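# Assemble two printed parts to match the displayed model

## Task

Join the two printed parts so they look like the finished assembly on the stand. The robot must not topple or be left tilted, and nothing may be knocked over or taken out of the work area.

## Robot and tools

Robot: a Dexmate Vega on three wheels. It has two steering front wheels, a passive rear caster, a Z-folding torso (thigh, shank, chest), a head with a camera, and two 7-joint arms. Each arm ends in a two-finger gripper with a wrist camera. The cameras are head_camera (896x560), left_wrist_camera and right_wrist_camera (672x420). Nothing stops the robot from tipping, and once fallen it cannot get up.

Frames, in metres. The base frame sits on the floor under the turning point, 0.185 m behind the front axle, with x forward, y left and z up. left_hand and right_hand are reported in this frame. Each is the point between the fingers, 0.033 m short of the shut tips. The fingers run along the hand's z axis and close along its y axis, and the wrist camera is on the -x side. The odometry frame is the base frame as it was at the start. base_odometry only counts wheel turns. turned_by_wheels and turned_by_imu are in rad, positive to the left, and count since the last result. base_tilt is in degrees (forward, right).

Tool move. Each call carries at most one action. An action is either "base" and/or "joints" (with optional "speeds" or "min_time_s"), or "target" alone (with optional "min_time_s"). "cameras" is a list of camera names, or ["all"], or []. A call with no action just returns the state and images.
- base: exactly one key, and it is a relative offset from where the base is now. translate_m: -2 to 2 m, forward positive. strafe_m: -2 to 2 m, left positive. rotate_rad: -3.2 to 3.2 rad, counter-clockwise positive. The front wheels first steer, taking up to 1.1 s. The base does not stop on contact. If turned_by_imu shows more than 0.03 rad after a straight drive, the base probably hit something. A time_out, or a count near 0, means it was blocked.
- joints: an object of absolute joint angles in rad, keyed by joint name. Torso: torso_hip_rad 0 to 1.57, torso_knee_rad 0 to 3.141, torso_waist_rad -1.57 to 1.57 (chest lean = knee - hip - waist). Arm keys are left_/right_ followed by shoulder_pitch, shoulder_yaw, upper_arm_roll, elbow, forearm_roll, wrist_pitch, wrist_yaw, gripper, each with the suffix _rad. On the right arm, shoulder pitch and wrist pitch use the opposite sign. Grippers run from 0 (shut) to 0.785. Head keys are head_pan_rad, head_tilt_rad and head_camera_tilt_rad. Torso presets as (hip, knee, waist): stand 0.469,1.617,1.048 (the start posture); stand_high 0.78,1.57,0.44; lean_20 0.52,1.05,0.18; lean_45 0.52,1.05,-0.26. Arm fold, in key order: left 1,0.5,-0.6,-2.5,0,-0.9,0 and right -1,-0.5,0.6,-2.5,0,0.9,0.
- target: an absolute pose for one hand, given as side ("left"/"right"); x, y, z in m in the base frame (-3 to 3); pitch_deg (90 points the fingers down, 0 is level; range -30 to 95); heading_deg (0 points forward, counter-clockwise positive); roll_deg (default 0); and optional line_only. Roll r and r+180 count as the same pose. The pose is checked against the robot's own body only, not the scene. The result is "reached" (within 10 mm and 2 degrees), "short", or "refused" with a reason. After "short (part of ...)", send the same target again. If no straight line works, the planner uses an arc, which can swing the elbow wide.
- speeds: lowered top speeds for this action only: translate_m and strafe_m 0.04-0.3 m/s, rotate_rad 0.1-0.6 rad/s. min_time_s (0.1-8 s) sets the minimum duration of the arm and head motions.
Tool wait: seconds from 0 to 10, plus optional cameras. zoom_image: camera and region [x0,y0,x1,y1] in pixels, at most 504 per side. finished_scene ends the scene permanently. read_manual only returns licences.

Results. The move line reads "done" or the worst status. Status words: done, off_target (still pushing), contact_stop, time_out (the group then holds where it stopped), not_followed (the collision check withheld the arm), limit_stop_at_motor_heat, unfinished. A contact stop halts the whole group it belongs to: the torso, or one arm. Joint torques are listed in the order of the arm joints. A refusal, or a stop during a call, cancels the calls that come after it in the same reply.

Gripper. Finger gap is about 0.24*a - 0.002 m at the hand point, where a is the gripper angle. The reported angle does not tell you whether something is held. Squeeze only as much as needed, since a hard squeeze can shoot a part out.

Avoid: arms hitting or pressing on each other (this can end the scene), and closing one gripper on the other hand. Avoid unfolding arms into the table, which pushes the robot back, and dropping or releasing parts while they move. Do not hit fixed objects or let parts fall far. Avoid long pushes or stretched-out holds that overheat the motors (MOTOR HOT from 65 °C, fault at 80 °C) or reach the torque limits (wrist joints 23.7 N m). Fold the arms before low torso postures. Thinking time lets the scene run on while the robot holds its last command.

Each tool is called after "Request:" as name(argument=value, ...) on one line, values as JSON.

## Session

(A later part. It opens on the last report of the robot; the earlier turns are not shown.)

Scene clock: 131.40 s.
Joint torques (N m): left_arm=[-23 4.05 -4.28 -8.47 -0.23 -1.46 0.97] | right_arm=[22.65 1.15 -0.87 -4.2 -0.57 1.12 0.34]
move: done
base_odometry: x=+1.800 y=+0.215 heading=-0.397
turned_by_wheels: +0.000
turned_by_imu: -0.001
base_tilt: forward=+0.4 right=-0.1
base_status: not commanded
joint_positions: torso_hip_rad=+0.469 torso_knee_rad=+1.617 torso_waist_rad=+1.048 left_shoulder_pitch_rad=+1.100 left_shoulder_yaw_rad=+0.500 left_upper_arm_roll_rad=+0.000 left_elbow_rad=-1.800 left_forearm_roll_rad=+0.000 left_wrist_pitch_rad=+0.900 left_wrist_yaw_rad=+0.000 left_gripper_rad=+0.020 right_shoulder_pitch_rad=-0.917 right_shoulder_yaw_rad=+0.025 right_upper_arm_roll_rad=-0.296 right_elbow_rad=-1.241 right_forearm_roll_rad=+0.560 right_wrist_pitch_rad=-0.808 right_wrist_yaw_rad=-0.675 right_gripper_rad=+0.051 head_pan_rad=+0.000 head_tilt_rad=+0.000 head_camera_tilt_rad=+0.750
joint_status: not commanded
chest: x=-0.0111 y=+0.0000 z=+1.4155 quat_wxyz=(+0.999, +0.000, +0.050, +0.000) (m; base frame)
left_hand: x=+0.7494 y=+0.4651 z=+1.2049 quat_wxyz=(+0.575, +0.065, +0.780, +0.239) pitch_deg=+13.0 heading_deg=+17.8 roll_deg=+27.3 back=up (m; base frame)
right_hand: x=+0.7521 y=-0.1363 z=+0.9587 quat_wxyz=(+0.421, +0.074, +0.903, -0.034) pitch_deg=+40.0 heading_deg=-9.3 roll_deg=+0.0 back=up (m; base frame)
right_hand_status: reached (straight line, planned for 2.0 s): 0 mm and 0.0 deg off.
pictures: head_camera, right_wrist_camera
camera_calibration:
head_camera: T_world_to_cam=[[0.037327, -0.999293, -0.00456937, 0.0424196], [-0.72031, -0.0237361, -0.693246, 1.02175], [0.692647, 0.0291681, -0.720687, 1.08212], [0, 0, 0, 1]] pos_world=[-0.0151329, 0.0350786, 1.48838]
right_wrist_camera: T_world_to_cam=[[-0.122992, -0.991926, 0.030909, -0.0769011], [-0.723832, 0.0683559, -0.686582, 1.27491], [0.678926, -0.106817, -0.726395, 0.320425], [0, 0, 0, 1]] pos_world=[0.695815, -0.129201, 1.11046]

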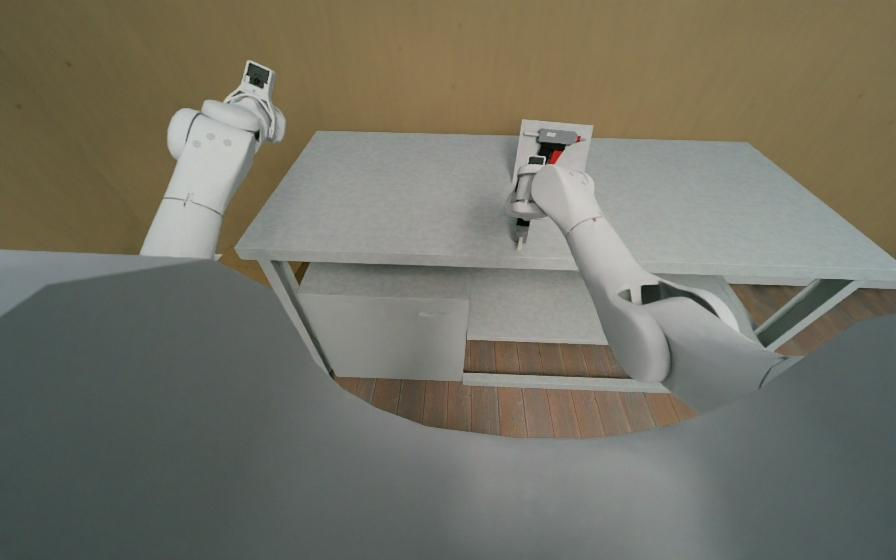

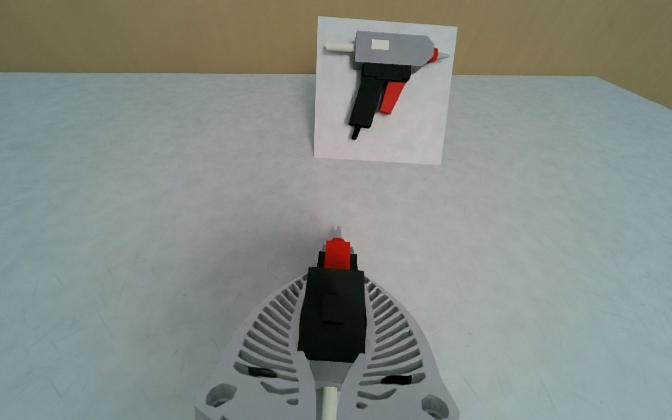

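Request:
move(target={"side":"right","x":0.752,"y":-0.1363,"z":0.952,"pitch_deg":40,"heading_deg":-9.3,"line_only":true}, min_time_s=2, cameras=["head_camera","right_wrist_camera"])

Request:
zoom_image(camera="right_wrist_camera", region=[250, 190, 410, 310])

Request:
zoom_image(camera="head_camera", region=[500, 195, 550, 255])

Scene clock: 134.13 s.
Joint torques (N m): left_arm=[-22.15 4.3 -2.68 -9.66 0.71 -1.42 1] | right_arm=[12.24 -1.17 -0.6 -4.47 -0.63 2.69 -0.07]
move: done
base_odometry: x=+1.800 y=+0.215 heading=-0.397
turned_by_wheels: +0.000
turned_by_imu: -0.001
base_tilt: forward=+0.4 right=-0.2
base_status: not commanded
joint_positions: torso_hip_rad=+0.469 torso_knee_rad=+1.617 torso_waist_rad=+1.048 left_shoulder_pitch_rad=+1.100 left_shoulder_yaw_rad=+0.500 left_upper_arm_roll_rad=+0.000 left_elbow_rad=-1.800 left_forearm_roll_rad=+0.000 left_wrist_pitch_rad=+0.900 left_wrist_yaw_rad=+0.000 left_gripper_rad=+0.020 right_shoulder_pitch_rad=-0.919 right_shoulder_yaw_rad=+0.024 right_upper_arm_roll_rad=-0.301 right_elbow_rad=-1.223 right_forearm_roll_rad=+0.555 right_wrist_pitch_rad=-0.788 right_wrist_yaw_rad=-0.665 right_gripper_rad=+0.051 head_pan_rad=+0.000 head_tilt_rad=+0.000 head_camera_tilt_rad=+0.750
joint_status: not commanded
chest: x=-0.0111 y=+0.0000 z=+1.4155 quat_wxyz=(+0.999, +0.000, +0.050, +0.000) (m; base frame)
left_hand: x=+0.7494 y=+0.4651 z=+1.2049 quat_wxyz=(+0.575, +0.065, +0.780, +0.239) pitch_deg=+13.0 heading_deg=+17.8 roll_deg=+27.3 back=up (m; base frame)
right_hand: x=+0.7520 y=-0.1364 z=+0.9525 quat_wxyz=(+0.421, +0.074, +0.903, -0.034) pitch_deg=+40.0 heading_deg=-9.3 roll_deg=+0.0 back=up (m; base frame)
right_hand_status: reached (straight line, planned for 2.0 s): 0 mm and 0.0 deg off.
pictures: head_camera, right_wrist_camera
camera_calibration:
head_camera: T_world_to_cam=[[0.037327, -0.999293, -0.00456937, 0.0424196], [-0.72031, -0.0237361, -0.693246, 1.02175], [0.692647, 0.0291681, -0.720687, 1.08212], [0, 0, 0, 1]] pos_world=[-0.0151329, 0.0350786, 1.48838]
right_wrist_camera: T_world_to_cam=[[-0.122801, -0.991954, 0.0307687, -0.0768121], [-0.723463, 0.0682537, -0.686981, 1.27061], [0.679354, -0.106622, -0.726024, 0.315293], [0, 0, 0, 1]] pos_world=[0.695614, -0.129301, 1.10416]

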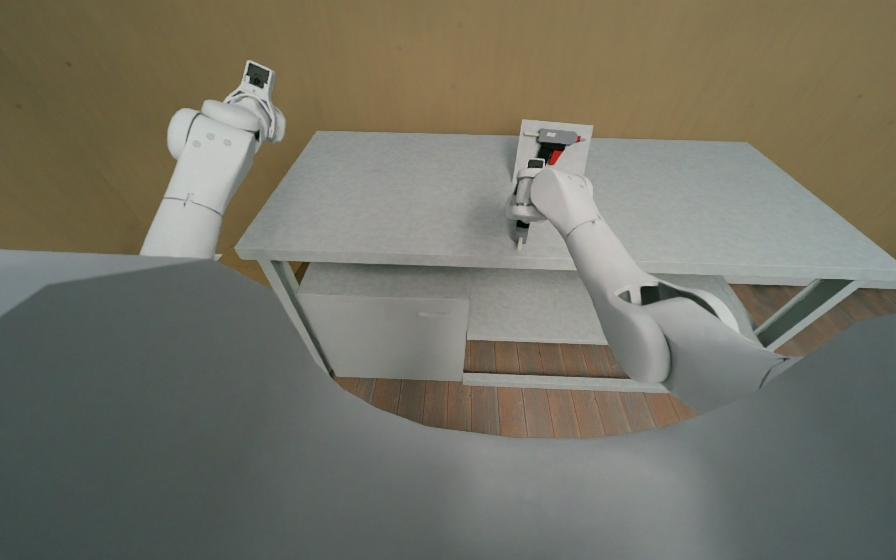

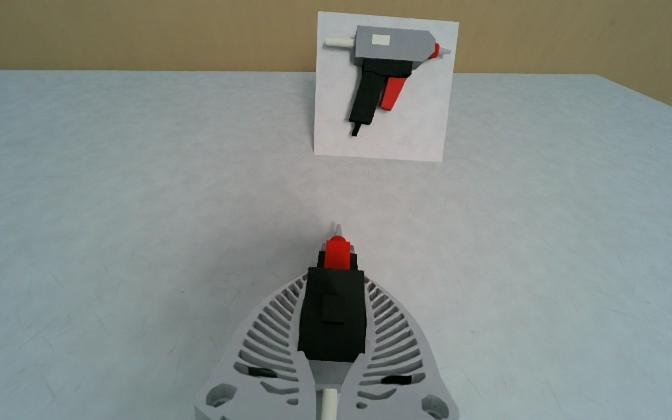

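Scaled by 3.150 from the camera's 672x420 image, which has a finer 960x600 frame.

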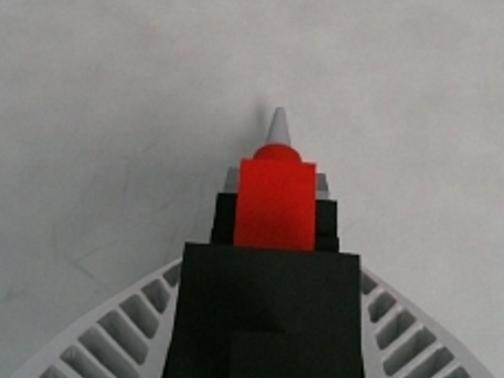

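Scaled by 8.400 from the camera's 896x560 image, which has a finer 960x600 frame.

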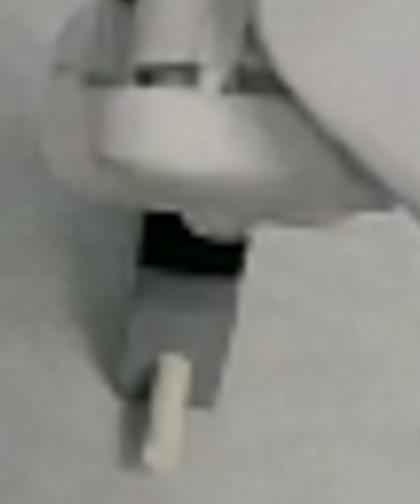

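Request:
move(target={"side":"right","x":0.752,"y":-0.1363,"z":0.946,"pitch_deg":40,"heading_deg":-9.3,"line_only":true}, min_time_s=2, cameras=["head_camera","right_wrist_camera"])

Request:
zoom_image(camera="right_wrist_camera", region=[250, 190, 410, 310])

Request:
zoom_image(camera="head_camera", region=[500, 195, 550, 255])

Scene clock: 136.83 s.
Joint torques (N m): left_arm=[-23.47 5.97 -4.45 -8.84 -0.55 -1.74 0.99] | right_arm=[11.78 -2.61 -1.14 -5.63 -1.09 1.34 0.12]
move: done
base_odometry: x=+1.800 y=+0.215 heading=-0.397
turned_by_wheels: +0.000
turned_by_imu: -0.001
base_tilt: forward=+0.4 right=-0.2
base_status: not commanded
joint_positions: torso_hip_rad=+0.469 torso_knee_rad=+1.617 torso_waist_rad=+1.048 left_shoulder_pitch_rad=+1.100 left_shoulder_yaw_rad=+0.500 left_upper_arm_roll_rad=+0.000 left_elbow_rad=-1.800 left_forearm_roll_rad=+0.000 left_wrist_pitch_rad=+0.900 left_wrist_yaw_rad=+0.000 left_gripper_rad=+0.020 right_shoulder_pitch_rad=-0.920 right_shoulder_yaw_rad=+0.024 right_upper_arm_roll_rad=-0.306 right_elbow_rad=-1.205 right_forearm_roll_rad=+0.550 right_wrist_pitch_rad=-0.769 right_wrist_yaw_rad=-0.656 right_gripper_rad=+0.051 head_pan_rad=+0.000 head_tilt_rad=+0.000 head_camera_tilt_rad=+0.750
joint_status: not commanded
chest: x=-0.0111 y=+0.0000 z=+1.4155 quat_wxyz=(+0.999, +0.000, +0.050, +0.000) (m; base frame)
left_hand: x=+0.7494 y=+0.4651 z=+1.2049 quat_wxyz=(+0.575, +0.065, +0.780, +0.239) pitch_deg=+13.0 heading_deg=+17.8 roll_deg=+27.3 back=up (m; base frame)
right_hand: x=+0.7520 y=-0.1364 z=+0.9465 quat_wxyz=(+0.421, +0.074, +0.903, -0.034) pitch_deg=+40.0 heading_deg=-9.3 roll_deg=+0.0 back=up (m; base frame)
right_hand_status: reached (straight line, planned for 2.0 s): 0 mm and 0.0 deg off.
pictures: head_camera, right_wrist_camera
camera_calibration:
head_camera: T_world_to_cam=[[0.037327, -0.999293, -0.00456937, 0.0424196], [-0.72031, -0.0237361, -0.693246, 1.02175], [0.692647, 0.0291681, -0.720687, 1.08212], [0, 0, 0, 1]] pos_world=[-0.0151329, 0.0350786, 1.48838]
right_wrist_camera: T_world_to_cam=[[-0.122863, -0.991945, 0.0308289, -0.0766491], [-0.723409, 0.0682494, -0.687038, 1.26652], [0.679399, -0.106713, -0.725967, 0.310831], [0, 0, 0, 1]] pos_world=[0.695613, -0.129301, 1.09816]

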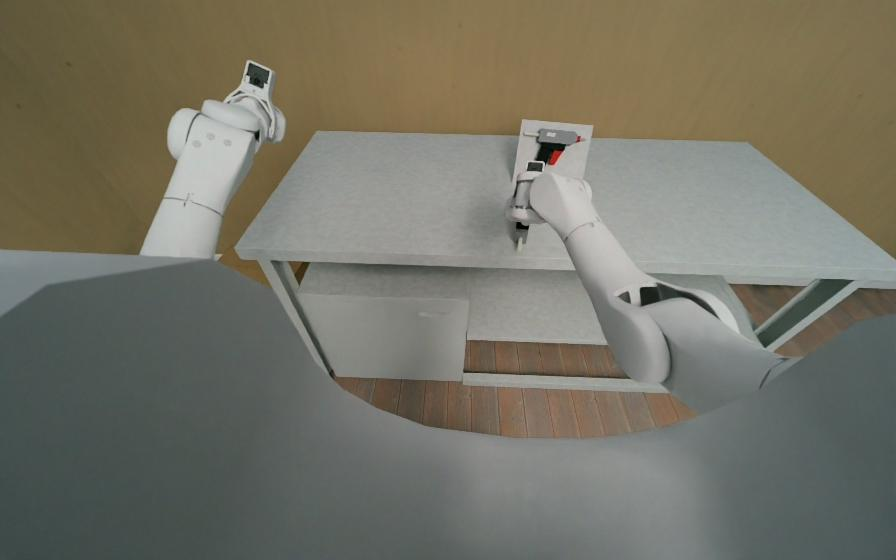

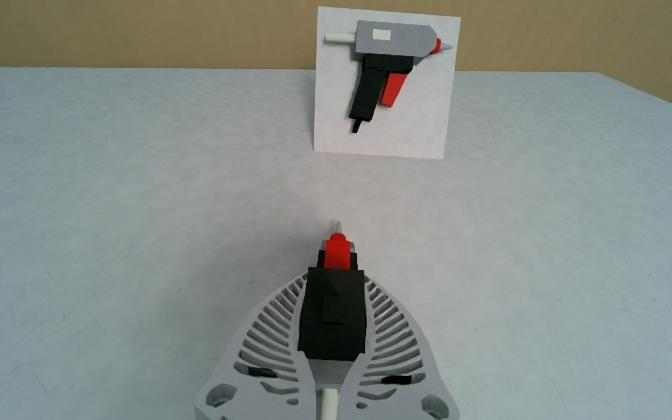

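Scaled by 3.150 from the camera's 672x420 image, which has a finer 960x600 frame.

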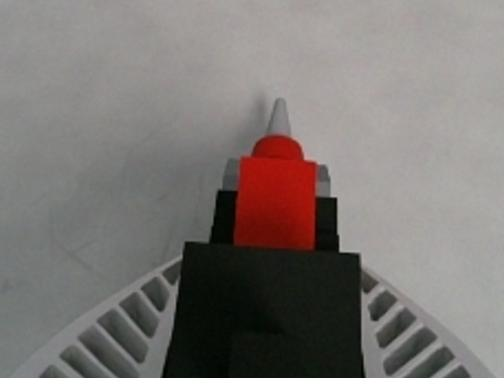

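Scaled by 8.400 from the camera's 896x560 image, which has a finer 960x600 frame.

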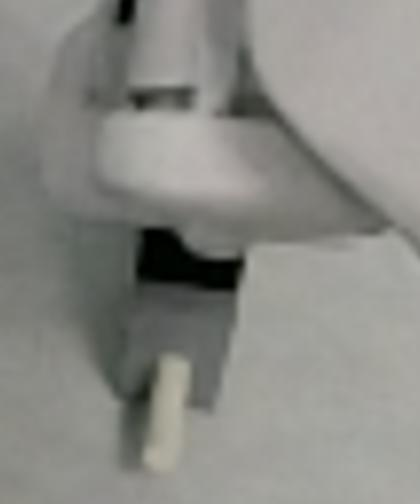

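Request:
move(target={"side":"right","x":0.752,"y":-0.1363,"z":0.940,"pitch_deg":40,"heading_deg":-9.3,"line_only":true}, min_time_s=2, cameras=["head_camera","right_wrist_camera"])

Request:
zoom_image(camera="right_wrist_camera", region=[250, 190, 410, 310])

Request:
zoom_image(camera="head_camera", region=[500, 195, 550, 255])

Scene clock: 139.57 s.
Joint torques (N m): left_arm=[-23.19 4.05 -3.66 -8.45 0.32 -1.39 1.17] | right_arm=[-0.21 -2.61 -0.44 4.52 1.2 -2.07 0.67]
move: done
base_odometry: x=+1.800 y=+0.215 heading=-0.397
turned_by_wheels: +0.000
turned_by_imu: -0.001
base_tilt: forward=+0.4 right=-0.2
base_status: not commanded
joint_positions: torso_hip_rad=+0.469 torso_knee_rad=+1.617 torso_waist_rad=+1.048 left_shoulder_pitch_rad=+1.100 left_shoulder_yaw_rad=+0.500 left_upper_arm_roll_rad=+0.000 left_elbow_rad=-1.800 left_forearm_roll_rad=+0.000 left_wrist_pitch_rad=+0.900 left_wrist_yaw_rad=+0.000 left_gripper_rad=+0.020 right_shoulder_pitch_rad=-0.920 right_shoulder_yaw_rad=+0.023 right_upper_arm_roll_rad=-0.311 right_elbow_rad=-1.186 right_forearm_roll_rad=+0.545 right_wrist_pitch_rad=-0.748 right_wrist_yaw_rad=-0.647 right_gripper_rad=+0.051 head_pan_rad=+0.000 head_tilt_rad=+0.000 head_camera_tilt_rad=+0.750
joint_status: not commanded
chest: x=-0.0116 y=+0.0000 z=+1.4155 quat_wxyz=(+0.999, +0.000, +0.050, +0.000) (m; base frame)
left_hand: x=+0.7490 y=+0.4651 z=+1.2054 quat_wxyz=(+0.575, +0.065, +0.780, +0.239) pitch_deg=+13.0 heading_deg=+17.8 roll_deg=+27.3 back=up (m; base frame)
right_hand: x=+0.7524 y=-0.1363 z=+0.9420 quat_wxyz=(+0.423, +0.074, +0.903, -0.034) pitch_deg=+39.8 heading_deg=-9.3 roll_deg=+0.1 back=up (m; base frame)
right_hand_status: reached (straight line, planned for 2.0 s): 2 mm and 0.2 deg off.
pictures: head_camera, right_wrist_camera
camera_calibration:
head_camera: T_world_to_cam=[[0.0373312, -0.999293, -0.00454283, 0.0423989], [-0.71982, -0.0237369, -0.693755, 1.02215], [0.693156, 0.0291687, -0.720197, 1.08174], [0, 0, 0, 1]] pos_world=[-0.0156329, 0.0350786, 1.48838]
right_wrist_camera: T_world_to_cam=[[-0.123244, -0.991916, 0.0302121, -0.0755654], [-0.721498, 0.0686592, -0.689004, 1.26422], [0.68136, -0.106714, -0.724128, 0.30412], [0, 0, 0, 1]] pos_world=[0.695607, -0.129301, 1.09356]

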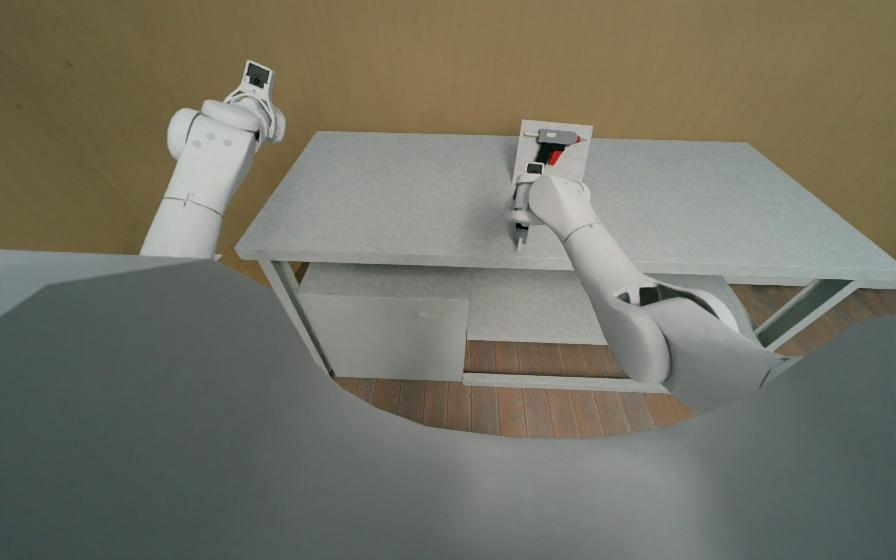

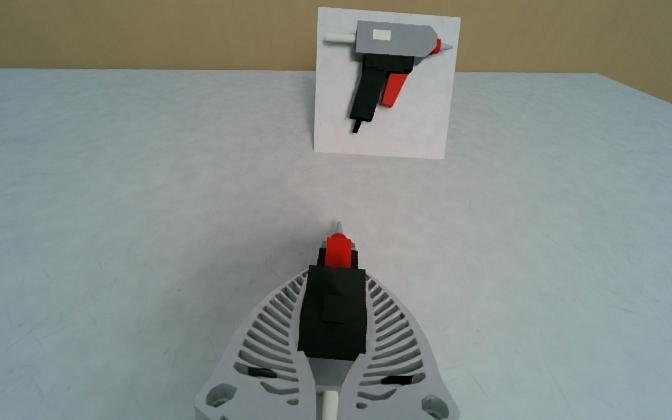

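Scaled by 3.150 from the camera's 672x420 image, which has a finer 960x600 frame.

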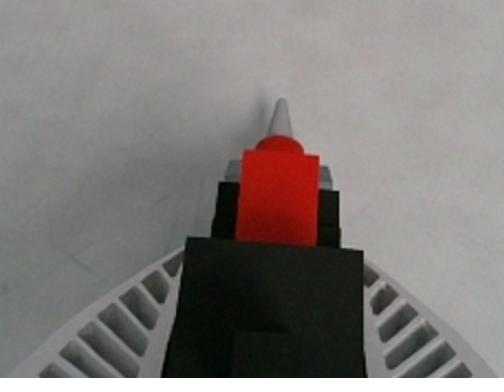

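Scaled by 8.400 from the camera's 896x560 image, which has a finer 960x600 frame.

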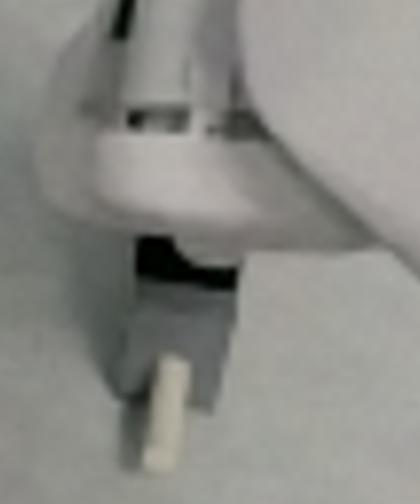

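Request:
move(target={"side":"right","x":0.752,"y":-0.1363,"z":0.9445,"pitch_deg":40,"heading_deg":-9.3,"line_only":true}, min_time_s=1)

Request:
move(joints={"right_gripper_rad":0.38}, min_time_s=1.5)

Request:
move(target={"side":"right","x":0.662,"y":-0.1216,"z":1.021,"pitch_deg":40,"heading_deg":-9.3,"line_only":true}, min_time_s=2.5, cameras=["head_camera","right_wrist_camera"])

Request:
zoom_image(camera="right_wrist_camera", region=[250, 170, 410, 310])

Request:
zoom_image(camera="head_camera", region=[490, 185, 560, 255])

Scene clock: 141.33 s.
Joint torques (N m): left_arm=[-22.66 4.65 -3.52 -10.66 -0.04 -1.26 0.82] | right_arm=[16.7 2.15 7.42 -6.11 0.58 0.23 -0.07]
move: done
base_odometry: x=+1.800 y=+0.215 heading=-0.397
turned_by_wheels: +0.000
turned_by_imu: +0.000
base_tilt: forward=+0.5 right=-0.2
base_status: not commanded
joint_positions: torso_hip_rad=+0.469 torso_knee_rad=+1.617 torso_waist_rad=+1.048 left_shoulder_pitch_rad=+1.100 left_shoulder_yaw_rad=+0.500 left_upper_arm_roll_rad=+0.000 left_elbow_rad=-1.800 left_forearm_roll_rad=+0.000 left_wrist_pitch_rad=+0.900 left_wrist_yaw_rad=+0.000 left_gripper_rad=+0.020 right_shoulder_pitch_rad=-0.919 right_shoulder_yaw_rad=+0.024 right_upper_arm_roll_rad=-0.309 right_elbow_rad=-1.193 right_forearm_roll_rad=+0.547 right_wrist_pitch_rad=-0.759 right_wrist_yaw_rad=-0.651 right_gripper_rad=+0.051 head_pan_rad=+0.000 head_tilt_rad=+0.000 head_camera_tilt_rad=+0.750
joint_status: not commanded
chest: x=-0.0114 y=+0.0000 z=+1.4155 quat_wxyz=(+0.999, +0.000, +0.050, +0.000) (m; base frame)
left_hand: x=+0.7491 y=+0.4651 z=+1.2053 quat_wxyz=(+0.575, +0.065, +0.780, +0.239) pitch_deg=+13.0 heading_deg=+17.8 roll_deg=+27.3 back=up (m; base frame)
right_hand: x=+0.7521 y=-0.1363 z=+0.9440 quat_wxyz=(+0.421, +0.073, +0.903, -0.034) pitch_deg=+40.0 heading_deg=-9.3 roll_deg=+0.0 back=up (m; base frame)
right_hand_status: reached (straight line, planned for 1.0 s): 1 mm and 0.0 deg off.
pictures: none

Scene clock: 142.30 s.
Joint torques (N m): left_arm=[-22.44 7.22 -5.02 -8.36 0.37 -1.85 1.13] | right_arm=[16.74 1.32 7.57 -10.12 0.39 1.18 -0.28]
move: done
base_odometry: x=+1.800 y=+0.215 heading=-0.397
turned_by_wheels: +0.000
turned_by_imu: +0.000
base_tilt: forward=+0.5 right=-0.1
base_status: not commanded
joint_positions: torso_hip_rad=+0.469 torso_knee_rad=+1.617 torso_waist_rad=+1.048 left_shoulder_pitch_rad=+1.100 left_shoulder_yaw_rad=+0.500 left_upper_arm_roll_rad=+0.000 left_elbow_rad=-1.800 left_forearm_roll_rad=+0.000 left_wrist_pitch_rad=+0.900 left_wrist_yaw_rad=+0.000 left_gripper_rad=+0.020 right_shoulder_pitch_rad=-0.919 right_shoulder_yaw_rad=+0.024 right_upper_arm_roll_rad=-0.308 right_elbow_rad=-1.194 right_forearm_roll_rad=+0.548 right_wrist_pitch_rad=-0.761 right_wrist_yaw_rad=-0.652 right_gripper_rad=+0.380 head_pan_rad=+0.000 head_tilt_rad=+0.000 head_camera_tilt_rad=+0.750
joint_status: all done
chest: x=-0.0113 y=+0.0000 z=+1.4155 quat_wxyz=(+0.999, +0.000, +0.050, +0.000) (m; base frame)
left_hand: x=+0.7492 y=+0.4651 z=+1.2051 quat_wxyz=(+0.575, +0.065, +0.780, +0.239) pitch_deg=+13.0 heading_deg=+17.8 roll_deg=+27.3 back=up (m; base frame)
right_hand: x=+0.7520 y=-0.1363 z=+0.9440 quat_wxyz=(+0.421, +0.073, +0.903, -0.034) pitch_deg=+40.0 heading_deg=-9.3 roll_deg=+0.0 back=up (m; base frame)
pictures: none

Scene clock: 146.13 s.
Joint torques (N m): left_arm=[-21.68 5.52 -3.04 -8.72 0.85 -1.82 0.33] | right_arm=[7.59 3.35 5.39 -8.24 0.25 1.05 -0.49]
move: done
base_odometry: x=+1.800 y=+0.215 heading=-0.397
turned_by_wheels: +0.000
turned_by_imu: -0.001
base_tilt: forward=+0.5 right=-0.1
base_status: not commanded
joint_positions: torso_hip_rad=+0.469 torso_knee_rad=+1.617 torso_waist_rad=+1.048 left_shoulder_pitch_rad=+1.100 left_shoulder_yaw_rad=+0.500 left_upper_arm_roll_rad=+0.000 left_elbow_rad=-1.800 left_forearm_roll_rad=+0.000 left_wrist_pitch_rad=+0.900 left_wrist_yaw_rad=+0.000 left_gripper_rad=+0.020 right_shoulder_pitch_rad=-1.151 right_shoulder_yaw_rad=+0.092 right_upper_arm_roll_rad=-0.235 right_elbow_rad=-1.810 right_forearm_roll_rad=+0.651 right_wrist_pitch_rad=-1.146 right_wrist_yaw_rad=-0.938 right_gripper_rad=+0.380 head_pan_rad=+0.000 head_tilt_rad=+0.000 head_camera_tilt_rad=+0.750
joint_status: not commanded
chest: x=-0.0113 y=+0.0000 z=+1.4155 quat_wxyz=(+0.999, +0.000, +0.050, +0.000) (m; base frame)
left_hand: x=+0.7492 y=+0.4651 z=+1.2051 quat_wxyz=(+0.575, +0.065, +0.780, +0.239) pitch_deg=+13.0 heading_deg=+17.8 roll_deg=+27.3 back=up (m; base frame)
right_hand: x=+0.6627 y=-0.1215 z=+1.0204 quat_wxyz=(+0.421, +0.073, +0.903, -0.034) pitch_deg=+40.0 heading_deg=-9.3 roll_deg=+0.0 back=up (m; base frame)
right_hand_status: reached (straight line, planned for 2.5 s): 1 mm and 0.0 deg off.
pictures: head_camera, right_wrist_camera
camera_calibration:
head_camera: T_world_to_cam=[[0.0373287, -0.999293, -0.00455875, 0.0424113], [-0.720114, -0.0237364, -0.693449, 1.02191], [0.692851, 0.0291684, -0.720491, 1.08197], [0, 0, 0, 1]] pos_world=[-0.0153329, 0.0350786, 1.48838]
right_wrist_camera: T_world_to_cam=[[-0.122431, -0.991988, 0.0311376, -0.0757348], [-0.723671, 0.0677569, -0.686811, 1.25158], [0.679199, -0.10662, -0.726169, 0.42704], [0, 0, 0, 1]] pos_world=[0.606414, -0.1144, 1.17206]

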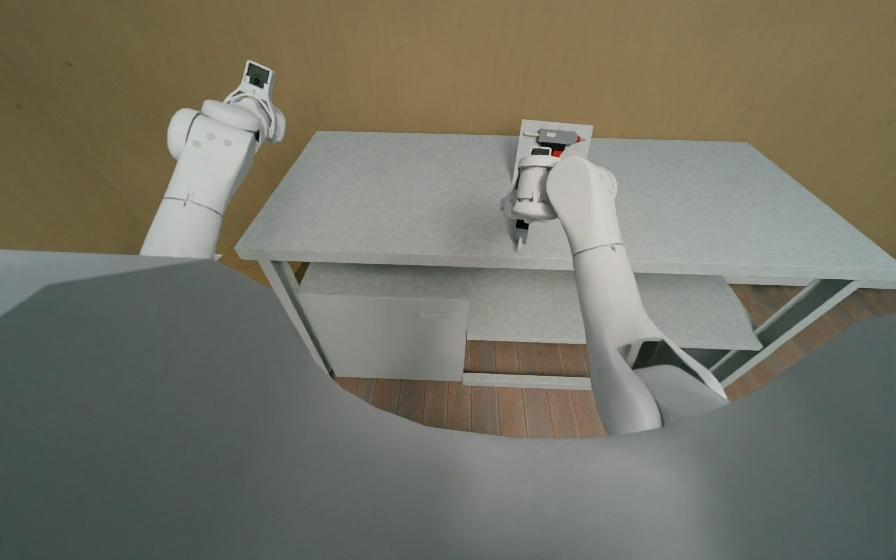

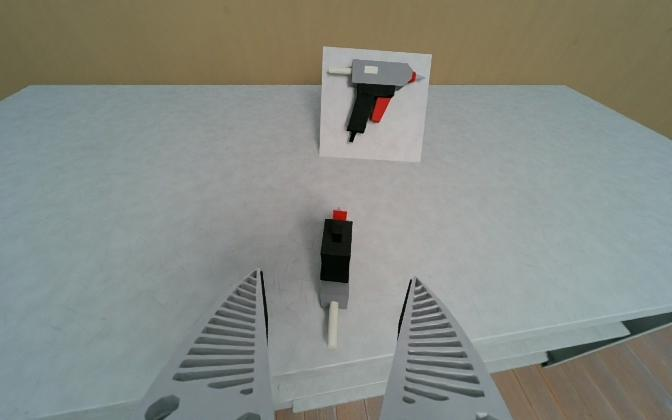

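Scaled by 3.150 from the camera's 672x420 image, which has a finer 960x600 frame.

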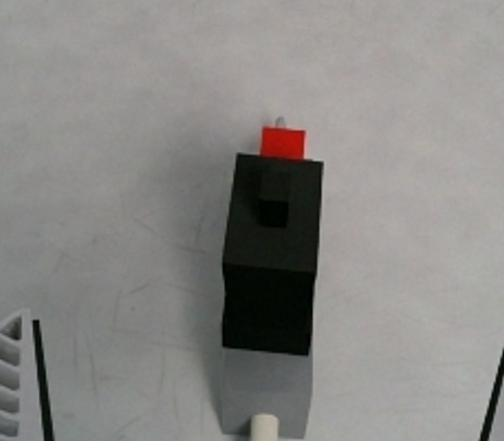

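Scaled by 7.200 from the camera's 896x560 image, which has a finer 960x600 frame.

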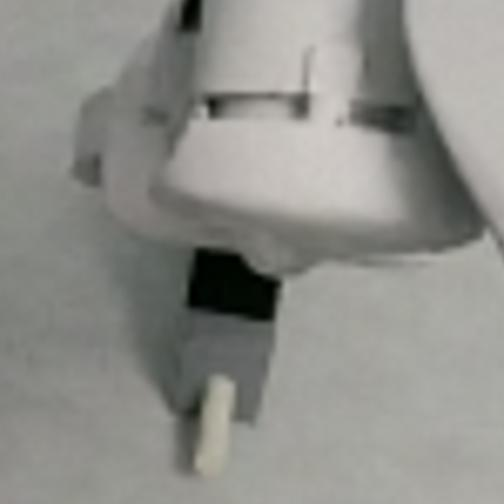

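Request:
move(target={"side":"right","x":0.62,"y":-0.32,"z":1.03,"pitch_deg":35,"heading_deg":30}, cameras=["head_camera","right_wrist_camera"])

Request:
zoom_image(camera="head_camera", region=[480, 180, 570, 260])

Request:
zoom_image(camera="right_wrist_camera", region=[230, 140, 450, 300])

Scene clock: 152.40 s.
Joint torques (N m): left_arm=[-22.31 4.82 -8.98 -8.39 0.99 -0.15 0.8] | right_arm=[7.21 -16.26 13.82 -0.65 -0.1 1.48 0.18]
move: done
base_odometry: x=+1.800 y=+0.215 heading=-0.397
turned_by_wheels: +0.000
turned_by_imu: -0.001
base_tilt: forward=+0.4 right=-0.1
base_status: not commanded
joint_positions: torso_hip_rad=+0.469 torso_knee_rad=+1.617 torso_waist_rad=+1.048 left_shoulder_pitch_rad=+1.100 left_shoulder_yaw_rad=+0.500 left_upper_arm_roll_rad=+0.000 left_elbow_rad=-1.800 left_forearm_roll_rad=+0.000 left_wrist_pitch_rad=+0.900 left_wrist_yaw_rad=+0.000 left_gripper_rad=+0.020 right_shoulder_pitch_rad=-1.381 right_shoulder_yaw_rad=-0.993 right_upper_arm_roll_rad=-0.051 right_elbow_rad=-1.743 right_forearm_roll_rad=+0.748 right_wrist_pitch_rad=-0.706 right_wrist_yaw_rad=+0.460 right_gripper_rad=+0.380 head_pan_rad=+0.000 head_tilt_rad=+0.000 head_camera_tilt_rad=+0.750
joint_status: not commanded
chest: x=-0.0113 y=+0.0000 z=+1.4155 quat_wxyz=(+0.999, +0.000, +0.050, +0.000) (m; base frame)
left_hand: x=+0.7492 y=+0.4651 z=+1.2051 quat_wxyz=(+0.575, +0.065, +0.780, +0.239) pitch_deg=+13.0 heading_deg=+17.8 roll_deg=+27.3 back=up (m; base frame)
right_hand: x=+0.6203 y=-0.3192 z=+1.0299 quat_wxyz=(+0.446, -0.229, +0.857, +0.119) pitch_deg=+35.0 heading_deg=+29.9 roll_deg=+0.0 back=up (m; base frame)
right_hand_status: reached (straight line, planned for 4.7 s): 1 mm and 0.1 deg off.
pictures: head_camera, right_wrist_camera
camera_calibration:
head_camera: T_world_to_cam=[[0.0373287, -0.999293, -0.00455875, 0.0424113], [-0.720114, -0.0237364, -0.693449, 1.02191], [0.692851, 0.0291684, -0.720491, 1.08197], [0, 0, 0, 1]] pos_world=[-0.0153329, 0.0350786, 1.48838]
right_wrist_camera: T_world_to_cam=[[0.529181, -0.84784, 0.033702, -0.638162], [-0.549738, -0.372834, -0.747518, 1.05475], [0.64634, 0.377044, -0.663387, 0.551864], [0, 0, 0, 1]] pos_world=[0.560846, -0.355891, 1.17605]

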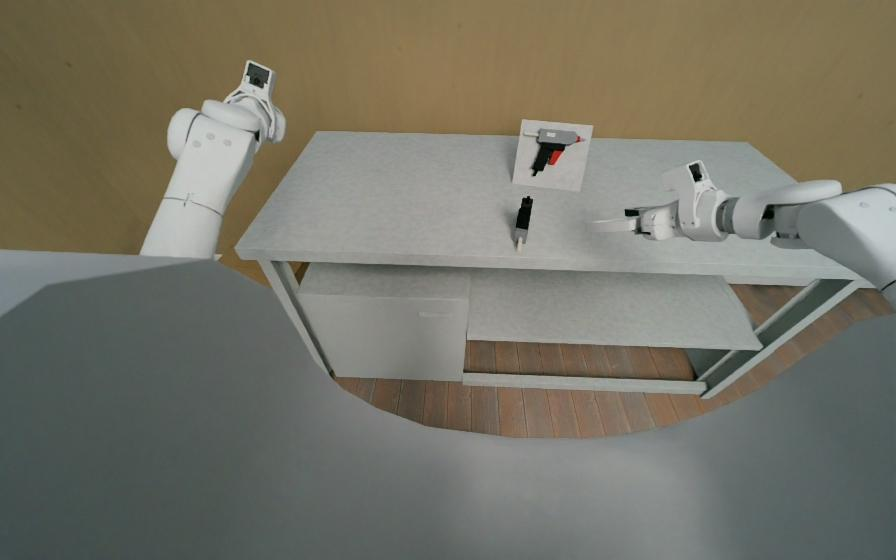

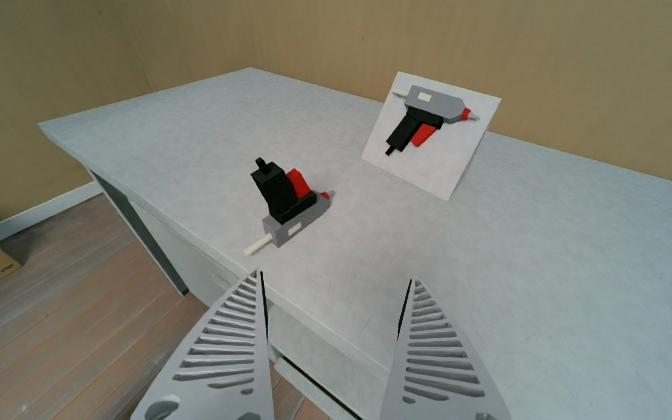

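Scaled by 5.600 from the camera's 896x560 image, which has a finer 960x600 frame.

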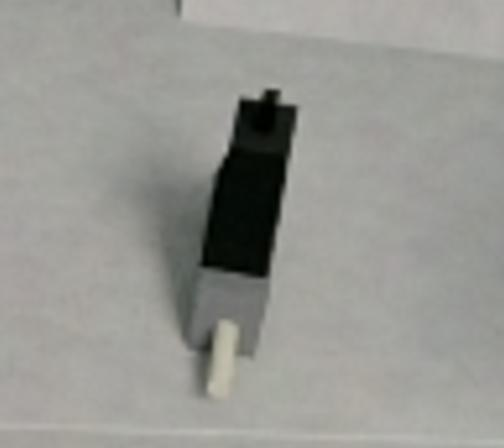

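Scaled by 2.291 from the camera's 672x420 image, which has a finer 960x600 frame.

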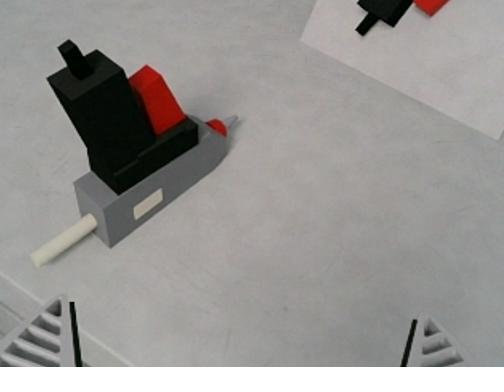

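Seated flush, matching the model.

Request:
finished_scene()

The scene is finished: the task was done.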